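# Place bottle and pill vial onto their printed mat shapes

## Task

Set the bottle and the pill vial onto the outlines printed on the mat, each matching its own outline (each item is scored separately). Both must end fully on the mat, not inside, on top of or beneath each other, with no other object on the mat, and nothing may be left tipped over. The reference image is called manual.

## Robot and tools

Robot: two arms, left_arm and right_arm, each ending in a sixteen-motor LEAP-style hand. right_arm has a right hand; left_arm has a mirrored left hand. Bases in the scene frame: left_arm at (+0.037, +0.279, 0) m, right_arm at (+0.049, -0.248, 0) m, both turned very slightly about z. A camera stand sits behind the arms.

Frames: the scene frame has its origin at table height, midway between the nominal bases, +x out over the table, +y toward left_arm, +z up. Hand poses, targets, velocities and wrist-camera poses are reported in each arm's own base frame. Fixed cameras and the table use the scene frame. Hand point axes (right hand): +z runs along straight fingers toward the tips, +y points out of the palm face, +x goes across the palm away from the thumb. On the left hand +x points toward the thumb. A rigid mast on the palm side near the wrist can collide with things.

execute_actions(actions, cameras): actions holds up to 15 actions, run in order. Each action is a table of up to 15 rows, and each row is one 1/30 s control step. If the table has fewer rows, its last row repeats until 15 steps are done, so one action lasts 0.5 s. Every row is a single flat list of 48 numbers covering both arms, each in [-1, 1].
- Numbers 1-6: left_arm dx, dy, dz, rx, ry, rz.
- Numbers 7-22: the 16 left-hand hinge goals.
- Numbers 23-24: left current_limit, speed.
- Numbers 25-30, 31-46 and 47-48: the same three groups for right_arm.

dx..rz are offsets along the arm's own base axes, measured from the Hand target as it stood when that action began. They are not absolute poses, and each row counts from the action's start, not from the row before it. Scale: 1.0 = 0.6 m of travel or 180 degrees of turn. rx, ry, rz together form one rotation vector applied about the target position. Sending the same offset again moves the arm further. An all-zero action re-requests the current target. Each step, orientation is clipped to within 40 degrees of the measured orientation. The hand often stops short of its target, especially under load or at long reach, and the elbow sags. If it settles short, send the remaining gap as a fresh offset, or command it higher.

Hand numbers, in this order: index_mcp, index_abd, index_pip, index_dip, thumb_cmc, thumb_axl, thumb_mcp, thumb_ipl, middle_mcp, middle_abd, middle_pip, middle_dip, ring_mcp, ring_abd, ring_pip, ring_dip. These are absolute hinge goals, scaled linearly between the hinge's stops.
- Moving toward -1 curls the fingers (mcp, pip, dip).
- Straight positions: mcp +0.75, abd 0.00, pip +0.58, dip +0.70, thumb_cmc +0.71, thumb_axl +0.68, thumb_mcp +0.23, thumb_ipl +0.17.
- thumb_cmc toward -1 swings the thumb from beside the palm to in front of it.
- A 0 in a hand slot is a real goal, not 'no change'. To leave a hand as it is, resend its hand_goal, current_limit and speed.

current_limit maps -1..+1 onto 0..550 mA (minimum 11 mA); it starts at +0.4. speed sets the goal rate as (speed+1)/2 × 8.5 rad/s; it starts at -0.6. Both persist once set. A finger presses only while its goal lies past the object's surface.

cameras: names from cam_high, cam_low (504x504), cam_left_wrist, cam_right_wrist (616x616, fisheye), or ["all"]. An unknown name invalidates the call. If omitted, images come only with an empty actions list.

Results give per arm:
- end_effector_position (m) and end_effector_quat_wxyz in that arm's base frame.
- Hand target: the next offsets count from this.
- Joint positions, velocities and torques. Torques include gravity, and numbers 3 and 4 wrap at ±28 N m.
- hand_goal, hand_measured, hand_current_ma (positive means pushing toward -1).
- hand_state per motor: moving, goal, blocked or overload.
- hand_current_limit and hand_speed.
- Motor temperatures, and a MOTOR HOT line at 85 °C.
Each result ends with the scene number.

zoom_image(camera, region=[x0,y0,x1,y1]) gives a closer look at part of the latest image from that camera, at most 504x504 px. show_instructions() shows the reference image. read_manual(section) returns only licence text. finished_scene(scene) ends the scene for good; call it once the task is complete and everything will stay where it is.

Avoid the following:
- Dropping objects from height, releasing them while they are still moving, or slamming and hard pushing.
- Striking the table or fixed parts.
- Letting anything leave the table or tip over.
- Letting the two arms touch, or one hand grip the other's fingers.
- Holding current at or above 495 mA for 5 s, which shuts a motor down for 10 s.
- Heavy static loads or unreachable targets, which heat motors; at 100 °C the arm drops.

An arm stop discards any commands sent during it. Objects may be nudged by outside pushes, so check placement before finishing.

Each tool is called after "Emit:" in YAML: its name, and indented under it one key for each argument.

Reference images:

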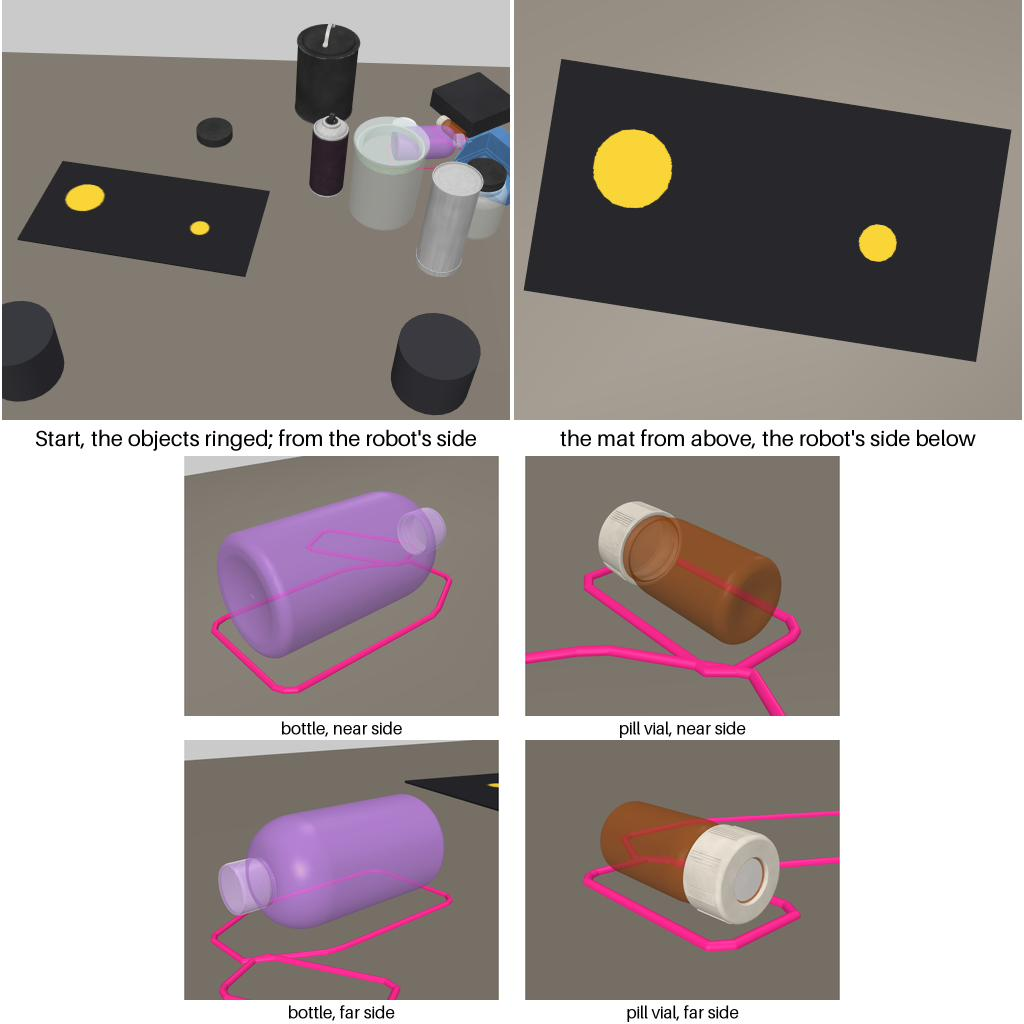

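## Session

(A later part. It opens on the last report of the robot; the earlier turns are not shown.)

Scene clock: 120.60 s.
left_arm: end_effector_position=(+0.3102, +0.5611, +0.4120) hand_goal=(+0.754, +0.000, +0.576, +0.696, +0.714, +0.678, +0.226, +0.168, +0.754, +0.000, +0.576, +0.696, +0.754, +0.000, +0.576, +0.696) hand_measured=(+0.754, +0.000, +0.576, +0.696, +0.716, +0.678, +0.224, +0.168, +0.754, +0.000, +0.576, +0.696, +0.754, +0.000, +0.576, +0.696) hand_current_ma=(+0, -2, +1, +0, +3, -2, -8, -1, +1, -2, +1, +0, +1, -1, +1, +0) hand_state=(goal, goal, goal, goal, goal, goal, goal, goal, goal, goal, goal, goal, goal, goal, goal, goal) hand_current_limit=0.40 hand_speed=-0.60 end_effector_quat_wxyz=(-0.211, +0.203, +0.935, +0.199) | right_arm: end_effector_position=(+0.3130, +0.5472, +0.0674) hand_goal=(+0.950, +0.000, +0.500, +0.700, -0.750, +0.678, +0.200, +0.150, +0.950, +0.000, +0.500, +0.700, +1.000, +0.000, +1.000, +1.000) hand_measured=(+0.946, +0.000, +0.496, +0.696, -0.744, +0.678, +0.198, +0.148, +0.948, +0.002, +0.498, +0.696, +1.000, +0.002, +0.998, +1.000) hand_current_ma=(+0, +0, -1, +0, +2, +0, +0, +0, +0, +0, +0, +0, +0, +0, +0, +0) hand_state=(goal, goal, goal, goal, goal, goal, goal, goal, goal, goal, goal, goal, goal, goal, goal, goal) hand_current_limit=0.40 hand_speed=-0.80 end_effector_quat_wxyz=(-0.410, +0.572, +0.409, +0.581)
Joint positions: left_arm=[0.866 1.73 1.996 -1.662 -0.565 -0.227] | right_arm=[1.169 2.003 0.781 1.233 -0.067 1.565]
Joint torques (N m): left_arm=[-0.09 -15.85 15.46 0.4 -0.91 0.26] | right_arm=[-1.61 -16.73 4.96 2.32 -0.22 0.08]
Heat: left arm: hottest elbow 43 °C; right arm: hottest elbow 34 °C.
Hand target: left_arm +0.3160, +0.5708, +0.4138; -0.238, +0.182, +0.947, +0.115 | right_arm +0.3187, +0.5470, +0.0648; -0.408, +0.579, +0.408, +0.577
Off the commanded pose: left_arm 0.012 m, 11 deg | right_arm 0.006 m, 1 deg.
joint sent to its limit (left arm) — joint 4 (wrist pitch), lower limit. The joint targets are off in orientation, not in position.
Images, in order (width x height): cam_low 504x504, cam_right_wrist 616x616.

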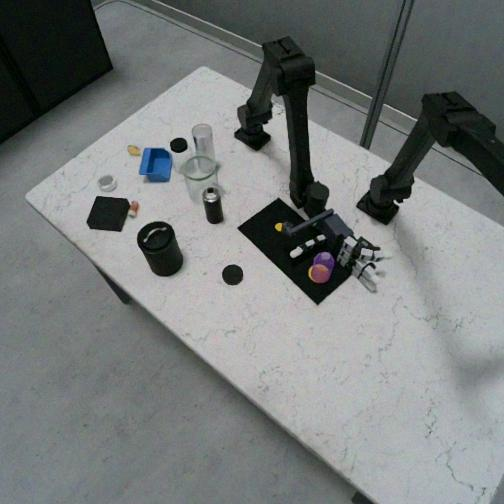

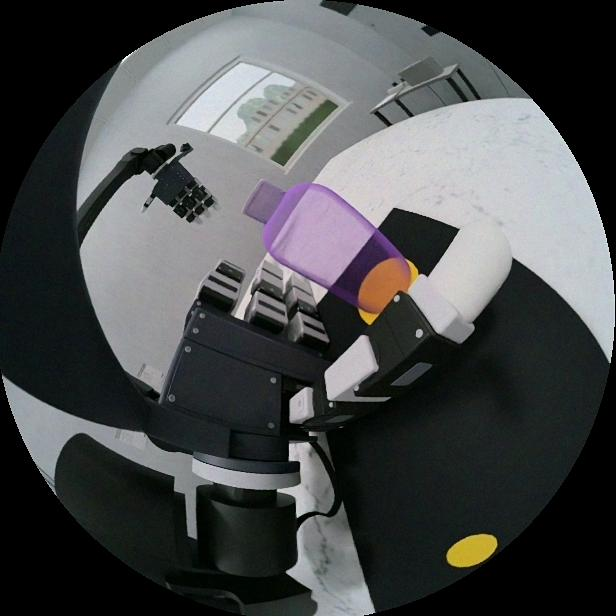

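Emit:
execute_actions:
  actions:
    - [[0,0,0,0,0,0,0.754,0,0.576,0.696,0.714,0.678,0.226,0.168,0.754,0,0.576,0.696,0.754,0,0.576,0.696,0.4,-0.6,-0.03,-0.08,0.01,0,0,0,0.95,0,0.5,0.7,-0.75,0.678,0.2,0.15,0.95,0,0.5,0.7,1,0,1,1,0.4,-0.7]]
    - [[0,0,0,0,0,0,0.754,0,0.576,0.696,0.714,0.678,0.226,0.168,0.754,0,0.576,0.696,0.754,0,0.576,0.696,0.4,-0.6,-0.055,-0.15,0.02,0,0,0,0.95,0,0.5,0.7,-0.75,0.678,0.2,0.15,0.95,0,0.5,0.7,1,0,1,1,0.4,-0.7]]
    - [[0,0,0,0,0,0,0.754,0,0.576,0.696,0.714,0.678,0.226,0.168,0.754,0,0.576,0.696,0.754,0,0.576,0.696,0.4,-0.6,0,-0.08,0.15,0,0,0,0.95,0,0.5,0.7,-0.75,0.678,0.2,0.15,0.95,0,0.5,0.7,1,0,1,1,0.4,-0.7]]
    - [[0,0,0,0,0,0,0.754,0,0.576,0.696,0.714,0.678,0.226,0.168,0.754,0,0.576,0.696,0.754,0,0.576,0.696,0.4,-0.6,0.03,-0.12,0.2,0,0,0,0.95,0,0.5,0.7,-0.75,0.678,0.2,0.15,0.95,0,0.5,0.7,1,0,1,1,0.4,-0.7]]
    - [[0,0,0,0,0,0,0.754,0,0.576,0.696,0.714,0.678,0.226,0.168,0.754,0,0.576,0.696,0.754,0,0.576,0.696,0.4,-0.6,0.08,-0.15,0.12,-0.088,0.0935,-0.0586,0.754,0,0.576,0.7,0,0.678,0.2,0.15,0.95,0,0.5,0.7,1,0,1,1,0.4,-0.7]]
    - [[0,0,0,0,0,0,0.754,0,0.576,0.696,0.714,0.678,0.226,0.168,0.754,0,0.576,0.696,0.754,0,0.576,0.696,0.4,-0.6,0.11,-0.15,0,-0.088,0.0935,-0.0586,0.754,0,0.576,0.7,0.714,0.678,0.2,0.15,1,0,1,1,1,0,1,1,0.4,-0.7]]
    - [[0,0,0,0,0,0,0.754,0,0.576,0.696,0.714,0.678,0.226,0.168,0.754,0,0.576,0.696,0.754,0,0.576,0.696,0.4,-0.6,0.14,-0.16,0,-0.088,0.0935,-0.0586,0.754,0,0.576,0.7,0.714,0.678,0.2,0.15,1,0,1,1,1,0,1,1,0.4,-0.7]]
    - [[0,0,0,0,0,0,0.754,0,0.576,0.696,0.714,0.678,0.226,0.168,0.754,0,0.576,0.696,0.754,0,0.576,0.696,0.4,-0.6,0.133,-0.14,0,-0.088,0.0935,-0.0586,0.754,0,0.576,0.7,0.714,0.678,0.2,0.15,1,0,1,1,1,0,1,1,0.4,-0.7]]
    - [[0,0,0,0,0,0,0.754,0,0.576,0.696,0.714,0.678,0.226,0.168,0.754,0,0.576,0.696,0.754,0,0.576,0.696,0.4,-0.6,0,-0.13,-0.1,0,0,0,0.754,0,0.576,0.7,0.714,0.678,0.2,0.15,1,0,1,1,1,0,1,1,0.4,-0.7]]
  cameras: ["cam_low","cam_high","cam_right_wrist"]

Emit:
zoom_image:
  camera: "cam_low"
  region: [260, 200, 380, 320]

Emit:
zoom_image:
  camera: "cam_right_wrist"
  region: [180, 80, 420, 320]

Emit:
zoom_image:
  camera: "cam_high"
  region: [260, 220, 380, 340]

Scene clock: 130.93 s.
left_arm: end_effector_position=(+0.3102, +0.5611, +0.4120) hand_goal=(+0.754, +0.000, +0.576, +0.696, +0.714, +0.678, +0.226, +0.168, +0.754, +0.000, +0.576, +0.696, +0.754, +0.000, +0.576, +0.696) hand_measured=(+0.754, +0.000, +0.576, +0.696, +0.716, +0.678, +0.224, +0.168, +0.754, +0.000, +0.576, +0.696, +0.754, +0.000, +0.576, +0.696) hand_current_ma=(+0, -2, +1, +0, +3, -2, -8, -1, +1, -2, +1, +0, +1, -1, +1, +0) hand_state=(goal, goal, goal, goal, goal, goal, goal, goal, goal, goal, goal, goal, goal, goal, goal, goal) hand_current_limit=0.40 hand_speed=-0.60 end_effector_quat_wxyz=(-0.211, +0.203, +0.935, +0.199) | right_arm: end_effector_position=(+0.5588, -0.1538, +0.3132) hand_goal=(+0.754, +0.000, +0.576, +0.700, +0.714, +0.678, +0.200, +0.150, +1.000, +0.000, +1.000, +1.000, +1.000, +0.000, +1.000, +1.000) hand_measured=(+0.752, +0.004, +0.574, +0.698, +0.714, +0.678, +0.196, +0.148, +0.994, +0.004, +0.994, +0.996, +0.994, +0.004, +0.998, +1.000) hand_current_ma=(+0, +0, +0, +0, +0, +0, -1, +0, -1, +0, -1, -1, -1, +0, +0, +0) hand_state=(goal, goal, goal, goal, goal, goal, goal, goal, goal, goal, goal, goal, goal, goal, goal, goal) hand_current_limit=0.40 hand_speed=-0.70 end_effector_quat_wxyz=(+0.013, +0.990, +0.134, +0.040)
Joint positions: left_arm=[0.866 1.73 1.996 -1.662 -0.565 -0.227] | right_arm=[-0.115 1.777 1.964 -1.673 0.005 1.186]
Joint torques (N m): left_arm=[-0.15 -15.79 15.46 0.39 -0.93 0.27] | right_arm=[0.56 -17.08 8.76 0.23 -0.01 -0.01]
Heat: left arm: hottest elbow 44 °C; right arm: hottest elbow 34 °C.
Hand target: left_arm +0.3160, +0.5708, +0.4138; -0.238, +0.182, +0.947, +0.115 | right_arm +0.5635, -0.1490, +0.3047; -0.002, +0.990, +0.141, +0.001
Off the commanded pose: left_arm 0.012 m, 11 deg | right_arm 0.011 m, 5 deg.
joint sent to its limit (left arm) — joint 4 (wrist pitch), lower limit. The joint targets are off in orientation, not in position.
joint sent to its limit (right arm) — joint 4 (wrist pitch), lower limit. The joint targets are off in orientation, not in position.
Images, in order (width x height): cam_high 504x504, cam_low 504x504, cam_right_wrist 616x616.

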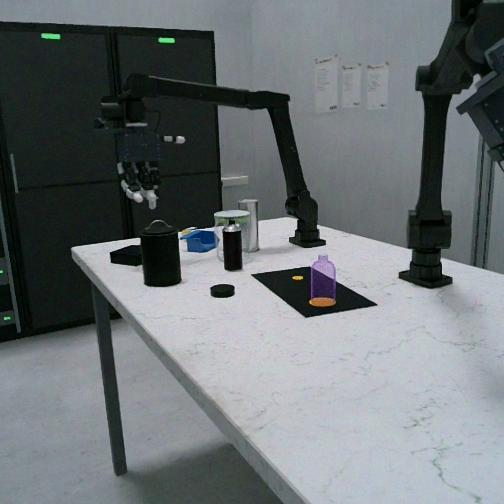

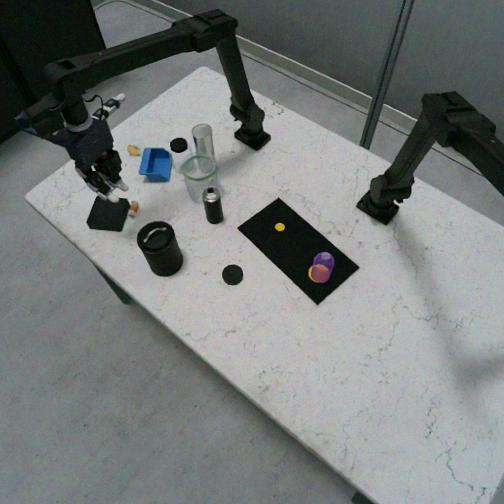

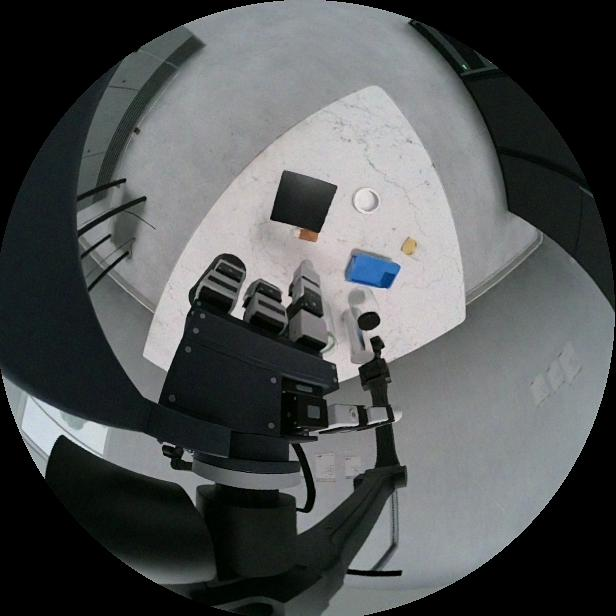

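Scaled by 4.200 from the camera's 504x504 image, which has a finer 720x720 frame.

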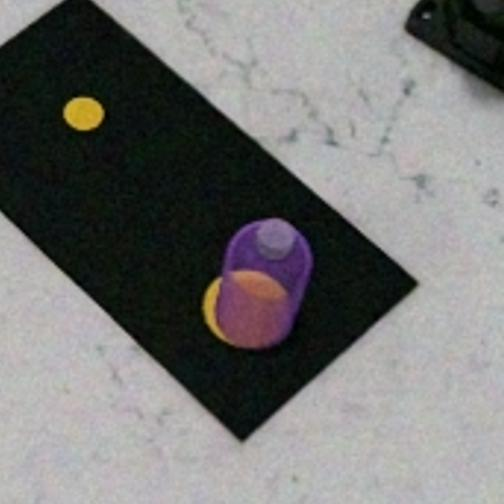

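Scaled by 2.100 from the camera's 616x616 image, which has a finer 880x880 frame.

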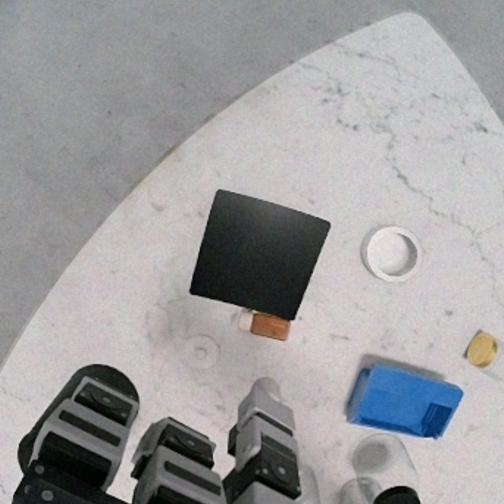

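Scaled by 4.200 from the camera's 504x504 image, which has a finer 720x720 frame.

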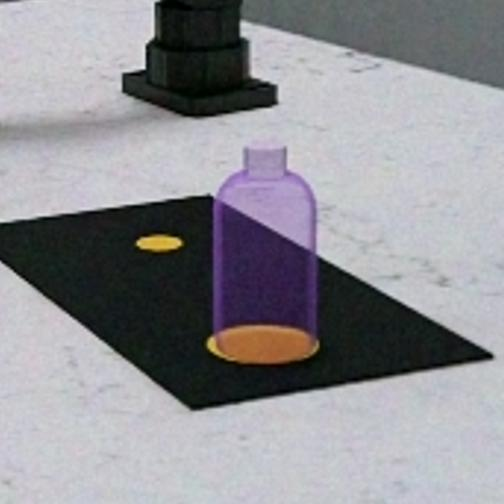

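Emit:
execute_actions:
  actions:
    - [[0,0,0,0,0,0,0.754,0,0.576,0.696,0.714,0.678,0.226,0.168,0.754,0,0.576,0.696,0.754,0,0.576,0.696,0.4,-0.6,0,0,-0.12,0,0,0,0.754,0,0.576,0.7,0.714,0.678,0.2,0.15,1,0,1,1,1,0,1,1,0,-0.7]]
    - [[0,0,0,0,0,0,0.754,0,0.576,0.696,0.714,0.678,0.226,0.168,0.754,0,0.576,0.696,0.754,0,0.576,0.696,0.4,-0.6,0,0,-0.1,0,0,0,0.754,0,0.576,0.7,0.714,0.678,0.2,0.15,1,0,1,1,1,0,1,1,0,-0.7]]
  cameras: ["cam_low","cam_right_wrist"]

Emit:
zoom_image:
  camera: "cam_right_wrist"
  region: [220, 160, 380, 320]

Emit:
zoom_image:
  camera: "cam_low"
  region: [70, 150, 190, 270]

Scene clock: 133.87 s.
left_arm: end_effector_position=(+0.3102, +0.5611, +0.4120) hand_goal=(+0.754, +0.000, +0.576, +0.696, +0.714, +0.678, +0.226, +0.168, +0.754, +0.000, +0.576, +0.696, +0.754, +0.000, +0.576, +0.696) hand_measured=(+0.754, +0.000, +0.576, +0.696, +0.716, +0.678, +0.224, +0.168, +0.754, +0.000, +0.576, +0.696, +0.754, +0.000, +0.576, +0.696) hand_current_ma=(+0, -2, +1, +0, +3, -2, -8, -1, +1, -2, +1, +0, +1, -1, +1, +0) hand_state=(goal, goal, goal, goal, goal, goal, goal, goal, goal, goal, goal, goal, goal, goal, goal, goal) hand_current_limit=0.40 hand_speed=-0.60 end_effector_quat_wxyz=(-0.211, +0.203, +0.935, +0.199) | right_arm: end_effector_position=(+0.5565, -0.1523, +0.1779) hand_goal=(+0.754, +0.000, +0.576, +0.700, +0.714, +0.678, +0.200, +0.150, +1.000, +0.000, +1.000, +1.000, +1.000, +0.000, +1.000, +1.000) hand_measured=(+0.752, +0.002, +0.574, +0.698, +0.714, +0.678, +0.196, +0.148, +0.994, +0.002, +0.994, +0.996, +0.994, +0.002, +0.998, +1.000) hand_current_ma=(+0, +0, +0, +0, +0, +0, -1, +0, -1, +0, -1, -1, -1, +0, +0, +0) hand_state=(goal, goal, goal, goal, goal, goal, goal, goal, goal, goal, goal, goal, goal, goal, goal, goal) hand_current_limit=0.00 hand_speed=-0.70 end_effector_quat_wxyz=(-0.001, +0.991, +0.135, -0.001)
Joint positions: left_arm=[0.866 1.73 1.996 -1.662 -0.565 -0.227] | right_arm=[-0.115 1.823 1.68 -1.43 -0.002 1.185]
Joint torques (N m): left_arm=[-0.15 -15.74 15.46 0.38 -0.92 0.26] | right_arm=[-0.03 -18.49 8.46 1.06 -0.11 0]
Heat: left arm: hottest elbow 44 °C; right arm: hottest elbow 34 °C.
Hand target: left_arm +0.3160, +0.5708, +0.4138; -0.238, +0.182, +0.947, +0.115 | right_arm +0.5635, -0.1489, +0.1729; -0.002, +0.990, +0.141, +0.002
Off the commanded pose: left_arm 0.012 m, 11 deg | right_arm 0.009 m, 1 deg.
joint sent to its limit (left arm) — joint 4 (wrist pitch), lower limit. The joint targets are off in orientation, not in position.
Images, in order (width x height): cam_low 504x504, cam_right_wrist 616x616.

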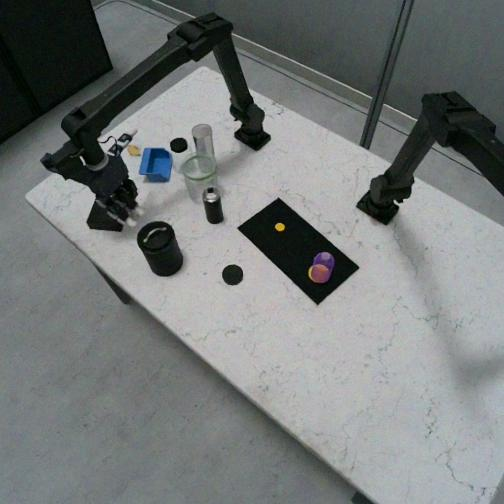

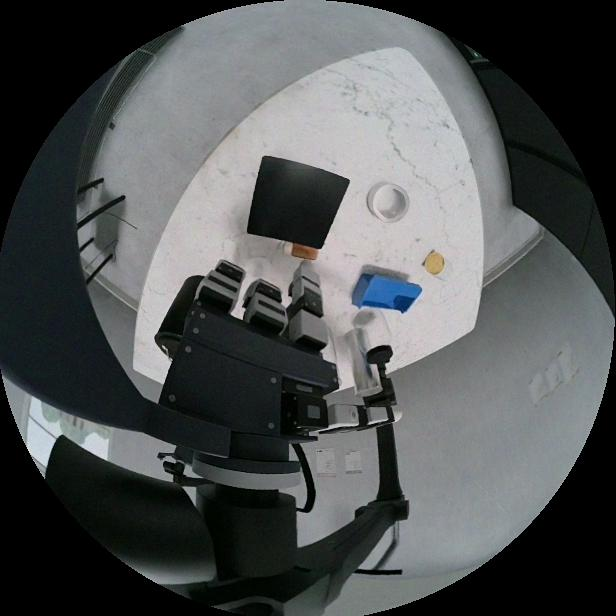

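Scaled by 3.150 from the camera's 616x616 image, which has a finer 880x880 frame.

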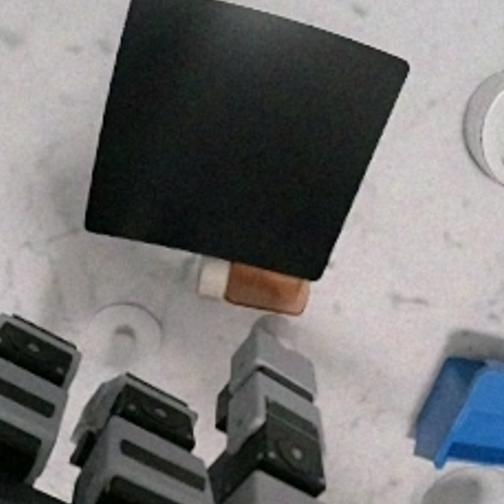

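Scaled by 4.200 from the camera's 504x504 image, which has a finer 720x720 frame.

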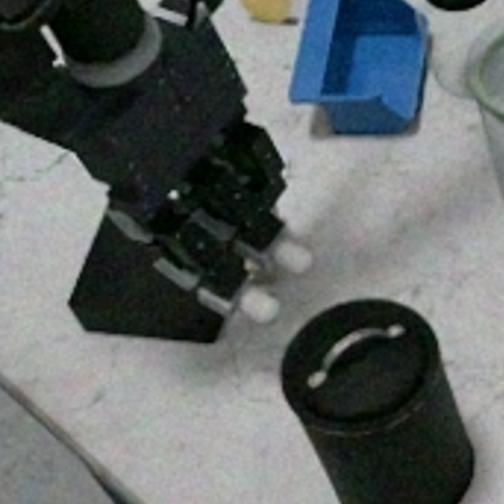

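Emit:
execute_actions:
  actions:
    - [[0,0,0,0,0,0,0.754,0,0.576,0.696,0.714,0.678,0.226,0.168,0.754,0,0.576,0.696,0.754,0,0.576,0.696,0.4,-0.6,0,0,-0.042,0,0,0,0.754,0,0.576,0.7,0.714,0.678,0.2,0.15,1,0,1,1,1,0,1,1,0,-0.7]]
    - [[0,0,0,0,0,0,0.754,0,0.576,0.696,0.714,0.678,0.226,0.168,0.754,0,0.576,0.696,0.754,0,0.576,0.696,0.4,-0.6,-0.015,0.0185,0,0,0,0,0.754,0,0.576,0.7,0.714,0.678,0.2,0.15,1,0,1,1,1,0,1,1,0,-0.7]]
    - [[0,0,0,0,0,0,0.754,0,0.576,0.696,0.714,0.678,0.226,0.168,0.754,0,0.576,0.696,0.754,0,0.576,0.696,0.4,-0.6,-0.02,0.025,0,0,0,0,0.754,0,0.576,0.7,0.714,0.678,0.2,0.15,1,0,1,1,1,0,1,1,0,-0.7]]
    - [[0,0,0,0,0,0,0.754,0,0.576,0.696,0.714,0.678,0.226,0.168,0.754,0,0.576,0.696,0.754,0,0.576,0.696,0.4,-0.6,-0.02,0.025,0,0,0,0,0.754,0,0.576,0.7,0.714,0.678,0.2,0.15,1,0,1,1,1,0,1,1,0,-0.7]]
  cameras: ["cam_low","cam_right_wrist"]

Emit:
zoom_image:
  camera: "cam_right_wrist"
  region: [220, 160, 380, 320]

Emit:
zoom_image:
  camera: "cam_low"
  region: [70, 150, 190, 270]

Scene clock: 137.27 s.
left_arm: end_effector_position=(+0.3102, +0.5611, +0.4120) hand_goal=(+0.754, +0.000, +0.576, +0.696, +0.714, +0.678, +0.226, +0.168, +0.754, +0.000, +0.576, +0.696, +0.754, +0.000, +0.576, +0.696) hand_measured=(+0.754, +0.000, +0.576, +0.696, +0.716, +0.678, +0.224, +0.168, +0.754, +0.000, +0.576, +0.696, +0.754, +0.000, +0.576, +0.696) hand_current_ma=(+0, -2, +1, +0, +3, -2, -8, -1, +1, -2, +1, +0, +1, -1, +1, +0) hand_state=(goal, goal, goal, goal, goal, goal, goal, goal, goal, goal, goal, goal, goal, goal, goal, goal) hand_current_limit=0.40 hand_speed=-0.60 end_effector_quat_wxyz=(-0.211, +0.203, +0.935, +0.199) | right_arm: end_effector_position=(+0.5278, -0.1132, +0.1428) hand_goal=(+0.754, +0.000, +0.576, +0.700, +0.714, +0.678, +0.200, +0.150, +1.000, +0.000, +1.000, +1.000, +1.000, +0.000, +1.000, +1.000) hand_measured=(+0.754, +0.002, +0.578, +0.700, +0.714, +0.678, +0.196, +0.148, +0.994, +0.002, +0.994, +0.996, +0.994, +0.002, +0.998, +1.000) hand_current_ma=(+0, +0, +0, +0, +0, +0, -1, +0, -1, +0, -1, -1, -1, +0, +0, +0) hand_state=(goal, goal, goal, goal, goal, goal, goal, goal, goal, goal, goal, goal, goal, goal, goal, goal) hand_current_limit=0.00 hand_speed=-0.70 end_effector_quat_wxyz=(-0.003, +0.990, +0.140, -0.010)
Joint positions: left_arm=[0.866 1.73 1.996 -1.662 -0.565 -0.227] | right_arm=[-0.048 1.768 1.508 -1.332 -0.003 1.241]
Joint torques (N m): left_arm=[-0.15 -15.68 15.45 0.36 -0.93 0.26] | right_arm=[0.5 -19.02 7.46 1.09 -0.09 0.17]
Heat: left arm: hottest elbow 44 °C; right arm: hottest elbow 34 °C.
Hand target: left_arm +0.3160, +0.5708, +0.4138; -0.238, +0.182, +0.947, +0.115 | right_arm +0.5305, -0.1080, +0.1476; -0.002, +0.990, +0.141, +0.001
Off the commanded pose: left_arm 0.012 m, 11 deg | right_arm 0.007 m, 1 deg.
joint sent to its limit (left arm) — joint 4 (wrist pitch), lower limit. The joint targets are off in orientation, not in position.
Images, in order (width x height): cam_low 504x504, cam_right_wrist 616x616.

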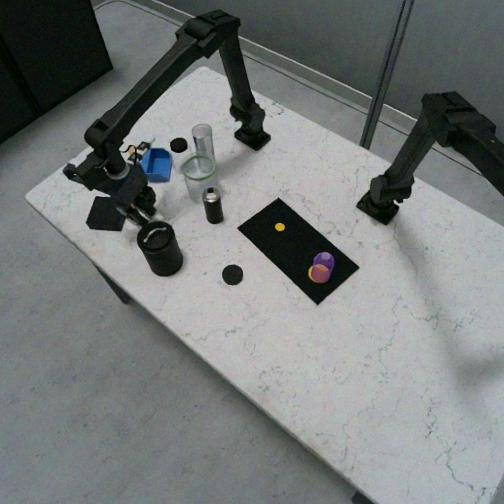

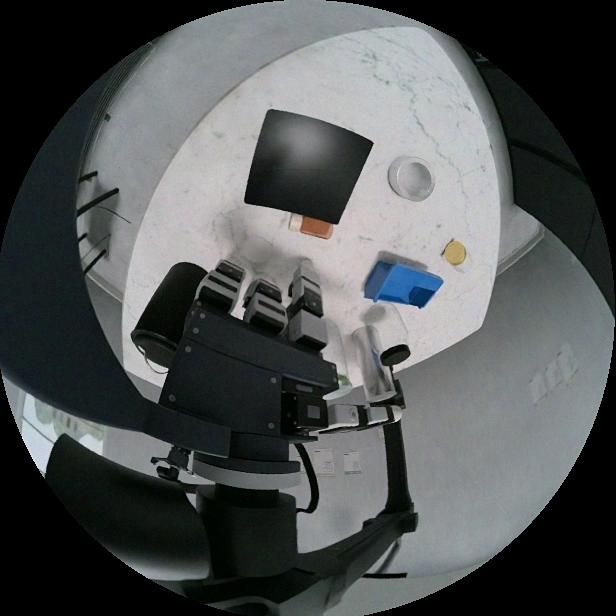

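Scaled by 3.150 from the camera's 616x616 image, which has a finer 880x880 frame.

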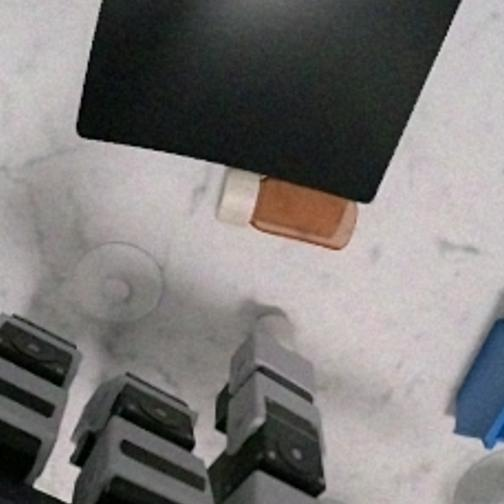

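Scaled by 4.200 from the camera's 504x504 image, which has a finer 720x720 frame.

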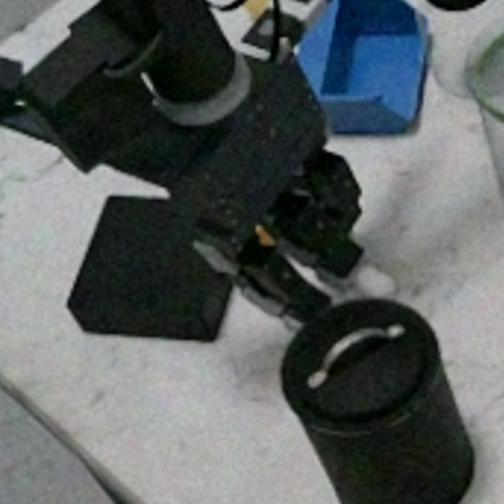

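Emit:
execute_actions:
  actions:
    - [[0,0,0,0,0,0,0.754,0,0.576,0.696,0.714,0.678,0.226,0.168,0.754,0,0.576,0.696,0.754,0,0.576,0.696,0.4,-0.6,0,0,0.08,0,0,0,0.754,0,0.576,0.7,0.714,0.678,0.2,0.15,1,0,1,1,1,0,1,1,0,-0.7]]
    - [[0,0,0,0,0,0,0.754,0,0.576,0.696,0.714,0.678,0.226,0.168,0.754,0,0.576,0.696,0.754,0,0.576,0.696,0.4,-0.6,0.055,-0.072,0,0,0,0,0.754,0,0.576,0.7,0.714,0.678,0.2,0.15,1,0,1,1,1,0,1,1,0,-0.7]]
    - [[0,0,0,0,0,0,0.754,0,0.576,0.696,0.714,0.678,0.226,0.168,0.754,0,0.576,0.696,0.754,0,0.576,0.696,0.4,-0.6,0,0,-0.05,0,0,0,0.754,0,0.576,0.7,0.714,0.678,0.2,0.15,1,0,1,1,1,0,1,1,0,-0.7]]
    - [[0,0,0,0,0,0,0.754,0,0.576,0.696,0.714,0.678,0.226,0.168,0.754,0,0.576,0.696,0.754,0,0.576,0.696,0.4,-0.6,0,0,-0.03,0,0,0,0.754,0,0.576,0.7,0.714,0.678,0.2,0.15,1,0,1,1,1,0,1,1,0,-0.7]]
  cameras: ["cam_right_wrist"]

Emit:
zoom_image:
  camera: "cam_right_wrist"
  region: [220, 160, 380, 320]

Scene clock: 141.67 s.
left_arm: end_effector_position=(+0.3102, +0.5611, +0.4120) hand_goal=(+0.754, +0.000, +0.576, +0.696, +0.714, +0.678, +0.226, +0.168, +0.754, +0.000, +0.576, +0.696, +0.754, +0.000, +0.576, +0.696) hand_measured=(+0.754, +0.000, +0.576, +0.696, +0.716, +0.678, +0.224, +0.168, +0.754, +0.000, +0.576, +0.696, +0.754, +0.000, +0.576, +0.696) hand_current_ma=(+0, -2, +1, +0, +3, -2, -8, -1, +1, -2, +1, +0, +1, -1, +1, +0) hand_state=(goal, goal, goal, goal, goal, goal, goal, goal, goal, goal, goal, goal, goal, goal, goal, goal) hand_current_limit=0.40 hand_speed=-0.60 end_effector_quat_wxyz=(-0.211, +0.203, +0.935, +0.199) | right_arm: end_effector_position=(+0.5583, -0.1518, +0.1613) hand_goal=(+0.754, +0.000, +0.576, +0.700, +0.714, +0.678, +0.200, +0.150, +1.000, +0.000, +1.000, +1.000, +1.000, +0.000, +1.000, +1.000) hand_measured=(+0.754, +0.002, +0.578, +0.700, +0.714, +0.678, +0.196, +0.148, +0.994, +0.002, +0.994, +0.996, +0.994, +0.002, +0.998, +1.000) hand_current_ma=(+0, +0, +0, +0, +0, +0, -1, +0, -1, +0, -1, -1, -1, +0, +0, +0) hand_state=(goal, goal, goal, goal, goal, goal, goal, goal, goal, goal, goal, goal, goal, goal, goal, goal) hand_current_limit=0.00 hand_speed=-0.70 end_effector_quat_wxyz=(+0.001, +0.991, +0.136, +0.007)
Joint positions: left_arm=[0.866 1.73 1.996 -1.662 -0.565 -0.227] | right_arm=[-0.114 1.823 1.635 -1.369 -0.002 1.183]
Joint torques (N m): left_arm=[-0.15 -15.79 15.49 0.39 -0.92 0.25] | right_arm=[0.03 -17.44 7.83 1.33 -0.07 0.03]
Heat: left arm: hottest elbow 44 °C; right arm: hottest elbow 34 °C.
Hand target: left_arm +0.3160, +0.5708, +0.4138; -0.238, +0.182, +0.947, +0.115 | right_arm +0.5635, -0.1511, +0.1476; -0.002, +0.990, +0.141, +0.001
Off the commanded pose: left_arm 0.012 m, 11 deg | right_arm 0.014 m, 1 deg.
joint sent to its limit (left arm) — joint 4 (wrist pitch), lower limit. The joint targets are off in orientation, not in position.
Images, in order (width x height): cam_right_wrist 616x616.

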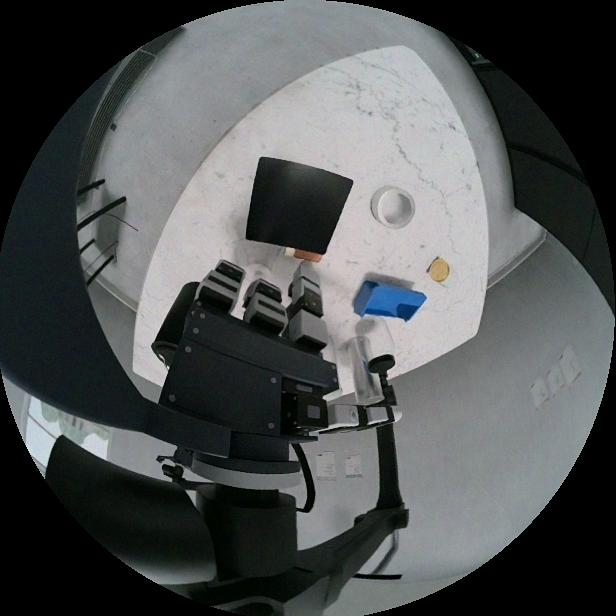

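Scaled by 3.150 from the camera's 616x616 image, which has a finer 880x880 frame.

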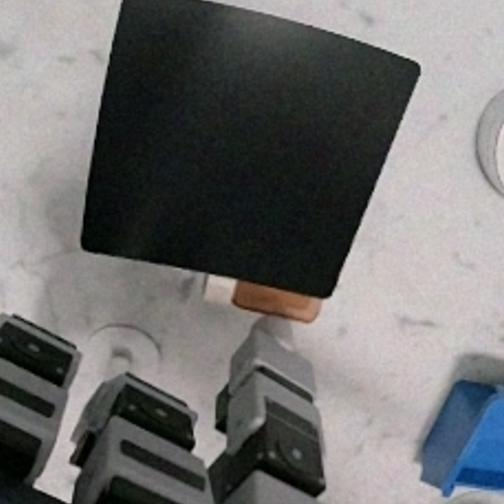

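Emit:
execute_actions:
  actions:
    - [[0,0,0,0,0,0,0.754,0,0.576,0.696,0.714,0.678,0.226,0.168,0.754,0,0.576,0.696,0.754,0,0.576,0.696,0.4,-0.6,0,0,-0.015,0,0,0,0.754,0,0.576,0.7,0.714,0.678,0.2,0.15,1,0,1,1,1,0,1,1,0,-0.7]]
    - [[0,0,0,0,0,0,0.754,0,0.576,0.696,0.714,0.678,0.226,0.168,0.754,0,0.576,0.696,0.754,0,0.576,0.696,0.4,-0.6,-0.02,0.025,0,0,0,0,0.754,0,0.576,0.7,0.714,0.678,0.2,0.15,1,0,1,1,1,0,1,1,0,-0.7]]
    - [[0,0,0,0,0,0,0.754,0,0.576,0.696,0.714,0.678,0.226,0.168,0.754,0,0.576,0.696,0.754,0,0.576,0.696,0.4,-0.6,-0.02,0.025,0,0,0,0,0.754,0,0.576,0.7,0.714,0.678,0.2,0.15,1,0,1,1,1,0,1,1,0,-0.7]]
  cameras: ["cam_right_wrist"]

Emit:
zoom_image:
  camera: "cam_right_wrist"
  region: [220, 160, 380, 320]

Scene clock: 144.23 s.
left_arm: end_effector_position=(+0.3102, +0.5611, +0.4120) hand_goal=(+0.754, +0.000, +0.576, +0.696, +0.714, +0.678, +0.226, +0.168, +0.754, +0.000, +0.576, +0.696, +0.754, +0.000, +0.576, +0.696) hand_measured=(+0.754, +0.000, +0.576, +0.696, +0.716, +0.678, +0.224, +0.168, +0.754, +0.000, +0.576, +0.696, +0.754, +0.000, +0.576, +0.696) hand_current_ma=(+0, -2, +1, +0, +3, -2, -8, -1, +1, -2, +1, +0, +1, -1, +1, +0) hand_state=(goal, goal, goal, goal, goal, goal, goal, goal, goal, goal, goal, goal, goal, goal, goal, goal) hand_current_limit=0.40 hand_speed=-0.60 end_effector_quat_wxyz=(-0.211, +0.203, +0.935, +0.199) | right_arm: end_effector_position=(+0.5389, -0.1269, +0.1393) hand_goal=(+0.754, +0.000, +0.576, +0.700, +0.714, +0.678, +0.200, +0.150, +1.000, +0.000, +1.000, +1.000, +1.000, +0.000, +1.000, +1.000) hand_measured=(+0.740, -0.004, +0.568, +0.696, +0.714, +0.678, +0.196, +0.148, +0.994, +0.002, +0.994, +0.996, +0.994, +0.002, +0.998, +1.000) hand_current_ma=(-7, +0, -2, -1, +0, +0, -1, +0, -2, +0, -1, -1, -1, +0, +0, +0) hand_state=(goal, goal, goal, goal, goal, goal, goal, goal, goal, goal, goal, goal, goal, goal, goal, goal) hand_current_limit=0.00 hand_speed=-0.70 end_effector_quat_wxyz=(-0.001, +0.990, +0.141, -0.003)
Joint positions: left_arm=[0.866 1.73 1.996 -1.662 -0.565 -0.227] | right_arm=[-0.072 1.792 1.532 -1.318 -0.001 1.217]
Joint torques (N m): left_arm=[-0.03 -15.85 15.47 0.39 -0.93 0.25] | right_arm=[0.62 -18.61 6.99 1.11 -0.12 0.15]
Heat: left arm: hottest elbow 44 °C; right arm: hottest elbow 34 °C.
Hand target: left_arm +0.3160, +0.5708, +0.4138; -0.238, +0.182, +0.947, +0.115 | right_arm +0.5395, -0.1211, +0.1386; -0.002, +0.990, +0.141, +0.001
Off the commanded pose: left_arm 0.012 m, 11 deg | right_arm 0.006 m, 1 deg.
joint sent to its limit (left arm) — joint 4 (wrist pitch), lower limit. The joint targets are off in orientation, not in position.
Images, in order (width x height): cam_right_wrist 616x616.

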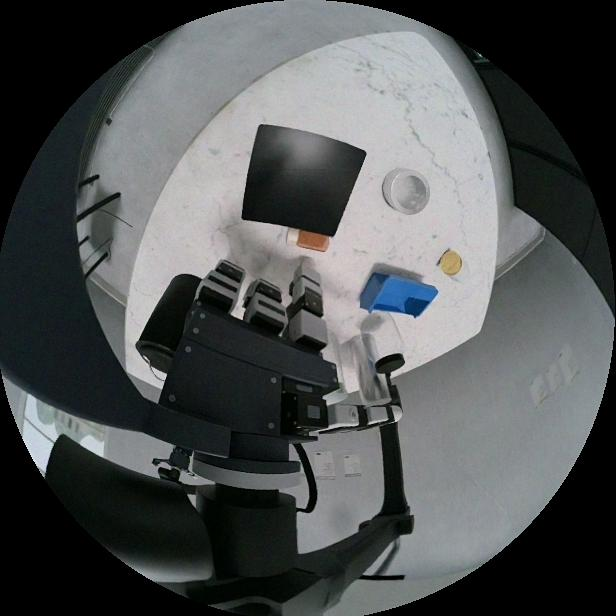

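Scaled by 3.150 from the camera's 616x616 image, which has a finer 880x880 frame.

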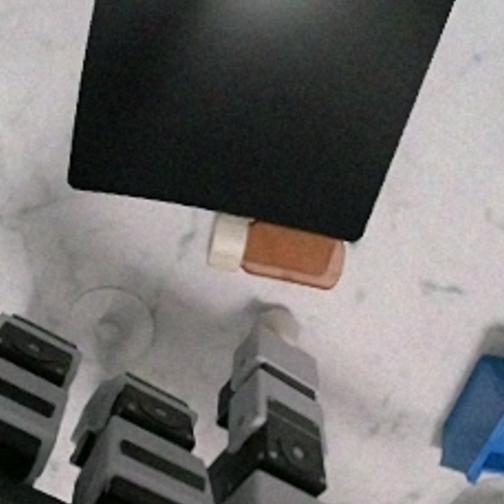

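Emit:
execute_actions:
  actions:
    - [[0,0,0,0,0,0,0.754,0,0.576,0.696,0.714,0.678,0.226,0.168,0.754,0,0.576,0.696,0.754,0,0.576,0.696,0.4,-0.6,0.02,0.02,0.1,0,0,0,0.754,0,0.576,0.7,0.714,0.678,0.2,0.15,1,0,1,1,1,0,1,1,0,-0.7]]
    - [[0,0,0,0,0,0,0.754,0,0.576,0.696,0.714,0.678,0.226,0.168,0.754,0,0.576,0.696,0.754,0,0.576,0.696,0.4,-0.6,0.1,-0.02,0,0,0,0,0.754,0,0.576,0.7,0.714,0.678,0.2,0.15,1,0,1,1,1,0,1,1,0,-0.7]]
    - [[0,0,0,0,0,0,0.754,0,0.576,0.696,0.714,0.678,0.226,0.168,0.754,0,0.576,0.696,0.754,0,0.576,0.696,0.4,-0.6,0,0,0,0,0,0,0.754,0,0.576,0.7,0.714,0.678,0.2,0.15,1,0,1,1,1,0,1,1,0.4,-0.7]]
  cameras: ["cam_right_wrist"]

Emit:
zoom_image:
  camera: "cam_right_wrist"
  region: [220, 160, 380, 320]

Scene clock: 147.50 s.
left_arm: end_effector_position=(+0.3102, +0.5611, +0.4120) hand_goal=(+0.754, +0.000, +0.576, +0.696, +0.714, +0.678, +0.226, +0.168, +0.754, +0.000, +0.576, +0.696, +0.754, +0.000, +0.576, +0.696) hand_measured=(+0.754, +0.000, +0.576, +0.696, +0.716, +0.678, +0.224, +0.168, +0.754, +0.000, +0.576, +0.696, +0.754, +0.000, +0.576, +0.696) hand_current_ma=(+0, -2, +1, +0, +3, -2, -8, -1, +1, -2, +1, +0, +1, -1, +1, +0) hand_state=(goal, goal, goal, goal, goal, goal, goal, goal, goal, goal, goal, goal, goal, goal, goal, goal) hand_current_limit=0.40 hand_speed=-0.60 end_effector_quat_wxyz=(-0.211, +0.203, +0.935, +0.199) | right_arm: end_effector_position=(+0.6021, -0.1157, +0.1974) hand_goal=(+0.754, +0.000, +0.576, +0.700, +0.714, +0.678, +0.200, +0.150, +1.000, +0.000, +1.000, +1.000, +1.000, +0.000, +1.000, +1.000) hand_measured=(+0.750, -0.002, +0.572, +0.696, +0.714, +0.678, +0.196, +0.148, +0.994, +0.002, +0.994, +0.996, +0.994, +0.002, +0.998, +1.000) hand_current_ma=(-1, +0, +0, +0, +0, +0, -1, +0, -2, +0, -1, -1, -1, +0, +0, +0) hand_state=(goal, goal, goal, goal, goal, goal, goal, goal, goal, goal, goal, goal, goal, goal, goal, goal) hand_current_limit=0.40 hand_speed=-0.70 end_effector_quat_wxyz=(-0.001, +0.990, +0.143, -0.001)
Joint positions: left_arm=[0.866 1.73 1.996 -1.662 -0.565 -0.227] | right_arm=[-0.046 1.932 1.892 -1.532 -0.002 1.238]
Joint torques (N m): left_arm=[0.03 -16.03 15.45 0.38 -0.92 0.27] | right_arm=[-1.08 -19.49 11.12 0.12 -0.12 0.04]
Heat: left arm: hottest elbow 44 °C; right arm: hottest elbow 34 °C.
Hand target: left_arm +0.3160, +0.5708, +0.4138; -0.238, +0.182, +0.947, +0.115 | right_arm +0.6115, -0.1212, +0.1988; -0.002, +0.990, +0.141, +0.002
Off the commanded pose: left_arm 0.012 m, 11 deg | right_arm 0.011 m, 0 deg.
joint sent to its limit (left arm) — joint 4 (wrist pitch), lower limit. The joint targets are off in orientation, not in position.
Images, in order (width x height): cam_right_wrist 616x616.

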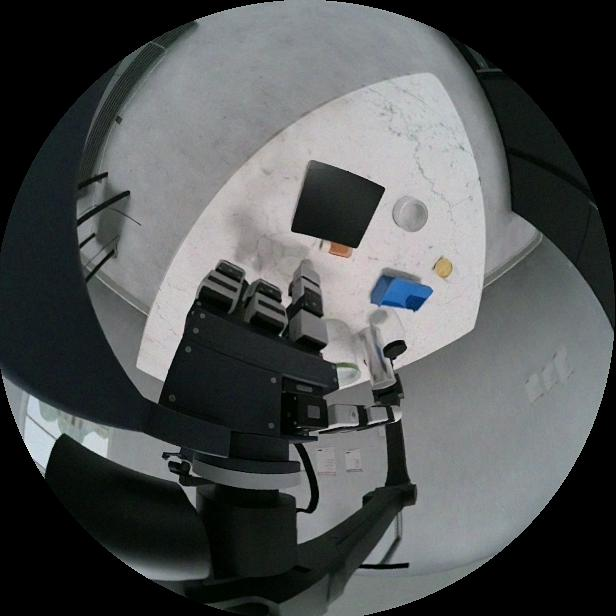

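Scaled by 3.150 from the camera's 616x616 image, which has a finer 880x880 frame.

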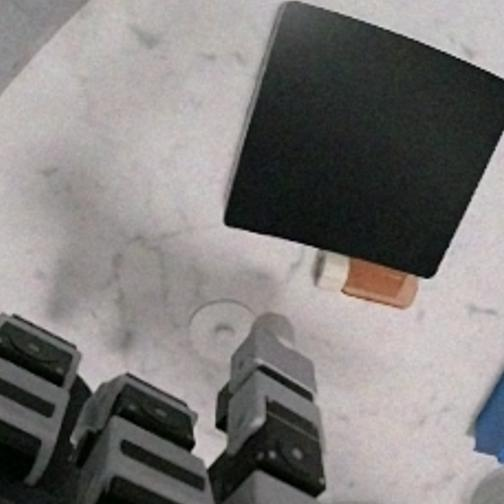

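Emit:
execute_actions:
  actions:
    - [[0,0,0,0,0,0,0.754,0,0.576,0.696,0.714,0.678,0.226,0.168,0.754,0,0.576,0.696,0.754,0,0.576,0.696,0.4,-0.6,-0.011,-0.02,-0.03,0,0,0,0.754,0,0.576,0.7,0.714,0.678,0.2,0.15,1,0,1,1,1,0,1,1,0.4,-0.7]]
    - [[0,0,0,0,0,0,0.754,0,0.576,0.696,0.714,0.678,0.226,0.168,0.754,0,0.576,0.696,0.754,0,0.576,0.696,0.4,-0.6,0,0,-0.068,0,0,0,0.754,0,0.576,0.7,0.714,0.678,0.2,0.15,1,0,1,1,1,0,1,1,0.4,-0.7]]
    - [[0,0,0,0,0,0,0.754,0,0.576,0.696,0.714,0.678,0.226,0.168,0.754,0,0.576,0.696,0.754,0,0.576,0.696,0.4,-0.6,0,0,0,0,0,0,0.754,0,0.576,0.7,0.714,0.678,0.2,0.15,1,0,1,1,1,0,1,1,0.4,-0.7]]
  cameras: ["cam_right_wrist"]

Emit:
zoom_image:
  camera: "cam_right_wrist"
  region: [220, 160, 380, 320]

Scene clock: 150.77 s.
left_arm: end_effector_position=(+0.3102, +0.5611, +0.4120) hand_goal=(+0.754, +0.000, +0.576, +0.696, +0.714, +0.678, +0.226, +0.168, +0.754, +0.000, +0.576, +0.696, +0.754, +0.000, +0.576, +0.696) hand_measured=(+0.754, +0.000, +0.576, +0.696, +0.716, +0.678, +0.224, +0.168, +0.754, +0.000, +0.576, +0.696, +0.754, +0.000, +0.576, +0.696) hand_current_ma=(+0, -2, +1, +0, +3, -2, -8, -1, +1, -2, +1, +0, +1, -1, +1, +0) hand_state=(goal, goal, goal, goal, goal, goal, goal, goal, goal, goal, goal, goal, goal, goal, goal, goal) hand_current_limit=0.40 hand_speed=-0.60 end_effector_quat_wxyz=(-0.211, +0.203, +0.935, +0.199) | right_arm: end_effector_position=(+0.6003, -0.1289, +0.1498) hand_goal=(+0.754, +0.000, +0.576, +0.700, +0.714, +0.678, +0.200, +0.150, +1.000, +0.000, +1.000, +1.000, +1.000, +0.000, +1.000, +1.000) hand_measured=(+0.750, -0.002, +0.572, +0.698, +0.714, +0.678, +0.196, +0.148, +0.994, +0.002, +0.994, +0.996, +0.994, +0.002, +0.998, +1.000) hand_current_ma=(-1, +0, +0, +0, +0, +0, -1, +0, -2, +0, -1, -1, -1, +0, +0, +0) hand_state=(goal, goal, goal, goal, goal, goal, goal, goal, goal, goal, goal, goal, goal, goal, goal, goal) hand_current_limit=0.40 hand_speed=-0.70 end_effector_quat_wxyz=(-0.001, +0.990, +0.141, +0.003)
Joint positions: left_arm=[0.866 1.73 1.996 -1.662 -0.565 -0.227] | right_arm=[-0.068 1.94 1.777 -1.404 -0.002 1.22]
Joint torques (N m): left_arm=[-0.32 -15.91 15.49 0.4 -0.92 0.25] | right_arm=[-0.67 -19.78 8.13 1.22 -0.13 0]
Heat: left arm: hottest elbow 44 °C; right arm: hottest elbow 34 °C.
Hand target: left_arm +0.3160, +0.5708, +0.4138; -0.238, +0.182, +0.947, +0.115 | right_arm +0.6049, -0.1333, +0.1398; -0.002, +0.990, +0.141, +0.001
Off the commanded pose: left_arm 0.012 m, 11 deg | right_arm 0.012 m, 0 deg.
joint sent to its limit (left arm) — joint 4 (wrist pitch), lower limit. The joint targets are off in orientation, not in position.
Images, in order (width x height): cam_right_wrist 616x616.

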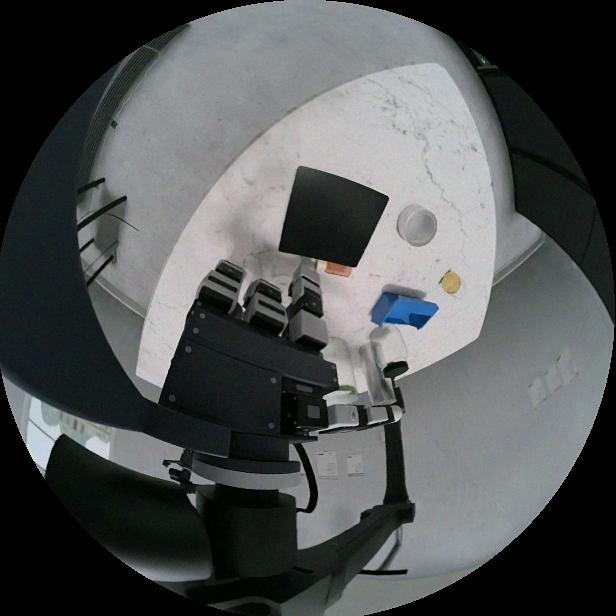

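Scaled by 3.150 from the camera's 616x616 image, which has a finer 880x880 frame.

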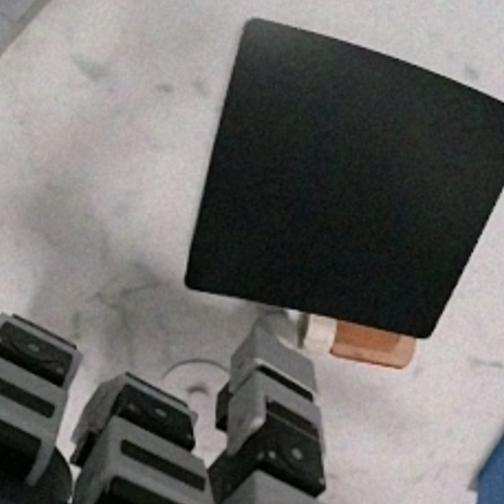

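Emit:
execute_actions:
  actions:
    - [[0,0,0,0,0,0,0.754,0,0.576,0.696,0.714,0.678,0.226,0.168,0.754,0,0.576,0.696,0.754,0,0.576,0.696,0.4,-0.6,0,0,-0.018,0,0,0,0.754,0,0.576,0.7,0.714,0.678,0.2,0.15,1,0,1,1,1,0,1,1,0.4,-0.7]]
    - [[0,0,0,0,0,0,0.754,0,0.576,0.696,0.714,0.678,0.226,0.168,0.754,0,0.576,0.696,0.754,0,0.576,0.696,0.4,-0.6,-0.025,-0.021,0,0,0,0,0.754,0,0.576,0.7,0.714,0.678,0.2,0.15,1,0,1,1,1,0,1,1,0.4,-0.7]]
    - [[0,0,0,0,0,0,0.754,0,0.576,0.696,0.714,0.678,0.226,0.168,0.754,0,0.576,0.696,0.754,0,0.576,0.696,0.4,-0.6,-0.03,-0.025,0,0,0,0,0.754,0,0.576,0.7,0.714,0.678,0.2,0.15,1,0,1,1,1,0,1,1,0.4,-0.7]]
    - [[0,0,0,0,0,0,0.754,0,0.576,0.696,0.714,0.678,0.226,0.168,0.754,0,0.576,0.696,0.754,0,0.576,0.696,0.4,-0.6,-0.03,-0.025,0,0,0,0,0.754,0,0.576,0.7,0.714,0.678,0.2,0.15,1,0,1,1,1,0,1,1,0.4,-0.7]]
  cameras: ["cam_right_wrist"]

Emit:
zoom_image:
  camera: "cam_right_wrist"
  region: [220, 160, 380, 320]

Scene clock: 154.00 s.
left_arm: end_effector_position=(+0.3102, +0.5611, +0.4120) hand_goal=(+0.754, +0.000, +0.576, +0.696, +0.714, +0.678, +0.226, +0.168, +0.754, +0.000, +0.576, +0.696, +0.754, +0.000, +0.576, +0.696) hand_measured=(+0.754, +0.000, +0.576, +0.696, +0.716, +0.678, +0.224, +0.168, +0.754, +0.000, +0.576, +0.696, +0.754, +0.000, +0.576, +0.696) hand_current_ma=(+0, -2, +1, +0, +3, -2, -8, -1, +1, -2, +1, +0, +1, -1, +1, +0) hand_state=(goal, goal, goal, goal, goal, goal, goal, goal, goal, goal, goal, goal, goal, goal, goal, goal) hand_current_limit=0.40 hand_speed=-0.60 end_effector_quat_wxyz=(-0.211, +0.203, +0.935, +0.199) | right_arm: end_effector_position=(+0.5590, -0.1671, +0.1407) hand_goal=(+0.754, +0.000, +0.576, +0.700, +0.714, +0.678, +0.200, +0.150, +1.000, +0.000, +1.000, +1.000, +1.000, +0.000, +1.000, +1.000) hand_measured=(+0.778, -0.042, +0.592, +0.708, +0.714, +0.678, +0.196, +0.148, +0.994, +0.002, +0.994, +0.996, +0.994, +0.002, +0.998, +1.000) hand_current_ma=(+17, -31, +8, +3, +0, +0, -1, +0, -2, +0, -1, -1, -1, +0, +0, +0) hand_state=(blocked, blocked, goal, goal, goal, goal, goal, goal, goal, goal, goal, goal, goal, goal, goal, goal) hand_current_limit=0.40 hand_speed=-0.70 end_effector_quat_wxyz=(-0.002, +0.990, +0.142, +0.011)
Joint positions: left_arm=[0.866 1.73 1.996 -1.662 -0.565 -0.227] | right_arm=[-0.144 1.834 1.598 -1.313 -0.011 1.142]
Joint torques (N m): left_arm=[0.03 -15.91 15.45 0.36 -0.92 0.25] | right_arm=[-2.2 -18.49 6.49 1.03 0.16 0]
Heat: left arm: hottest elbow 45 °C; right arm: hottest shoulder 34 °C.
Hand target: left_arm +0.3160, +0.5708, +0.4138; -0.238, +0.182, +0.947, +0.115 | right_arm +0.5538, -0.1757, +0.1290; -0.002, +0.990, +0.141, +0.001
Off the commanded pose: left_arm 0.012 m, 11 deg | right_arm 0.015 m, 1 deg.
joint sent to its limit (left arm) — joint 4 (wrist pitch), lower limit. The joint targets are off in orientation, not in position.
Images, in order (width x height): cam_right_wrist 616x616.

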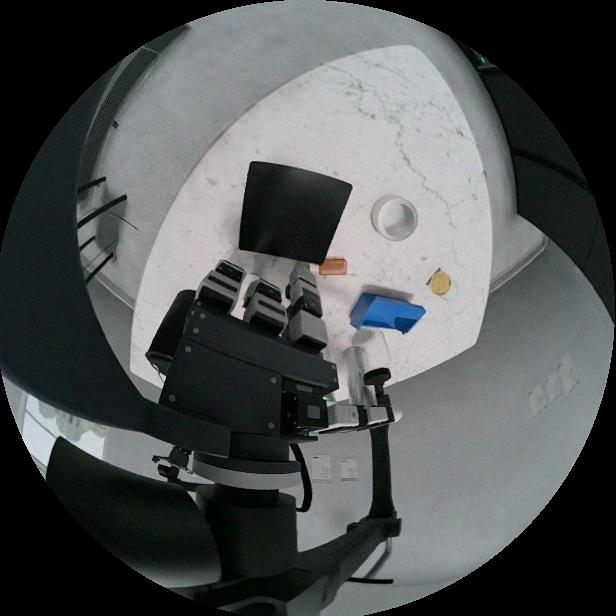

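Scaled by 3.150 from the camera's 616x616 image, which has a finer 880x880 frame.

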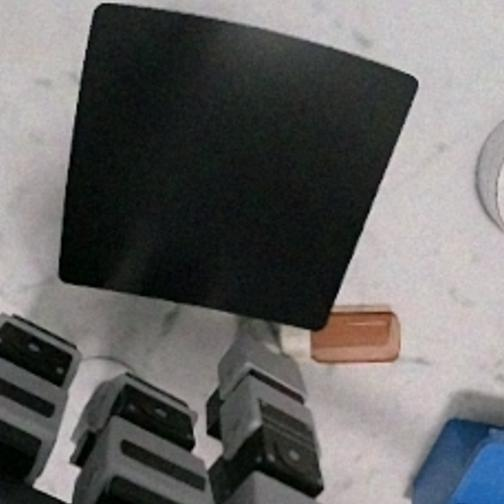

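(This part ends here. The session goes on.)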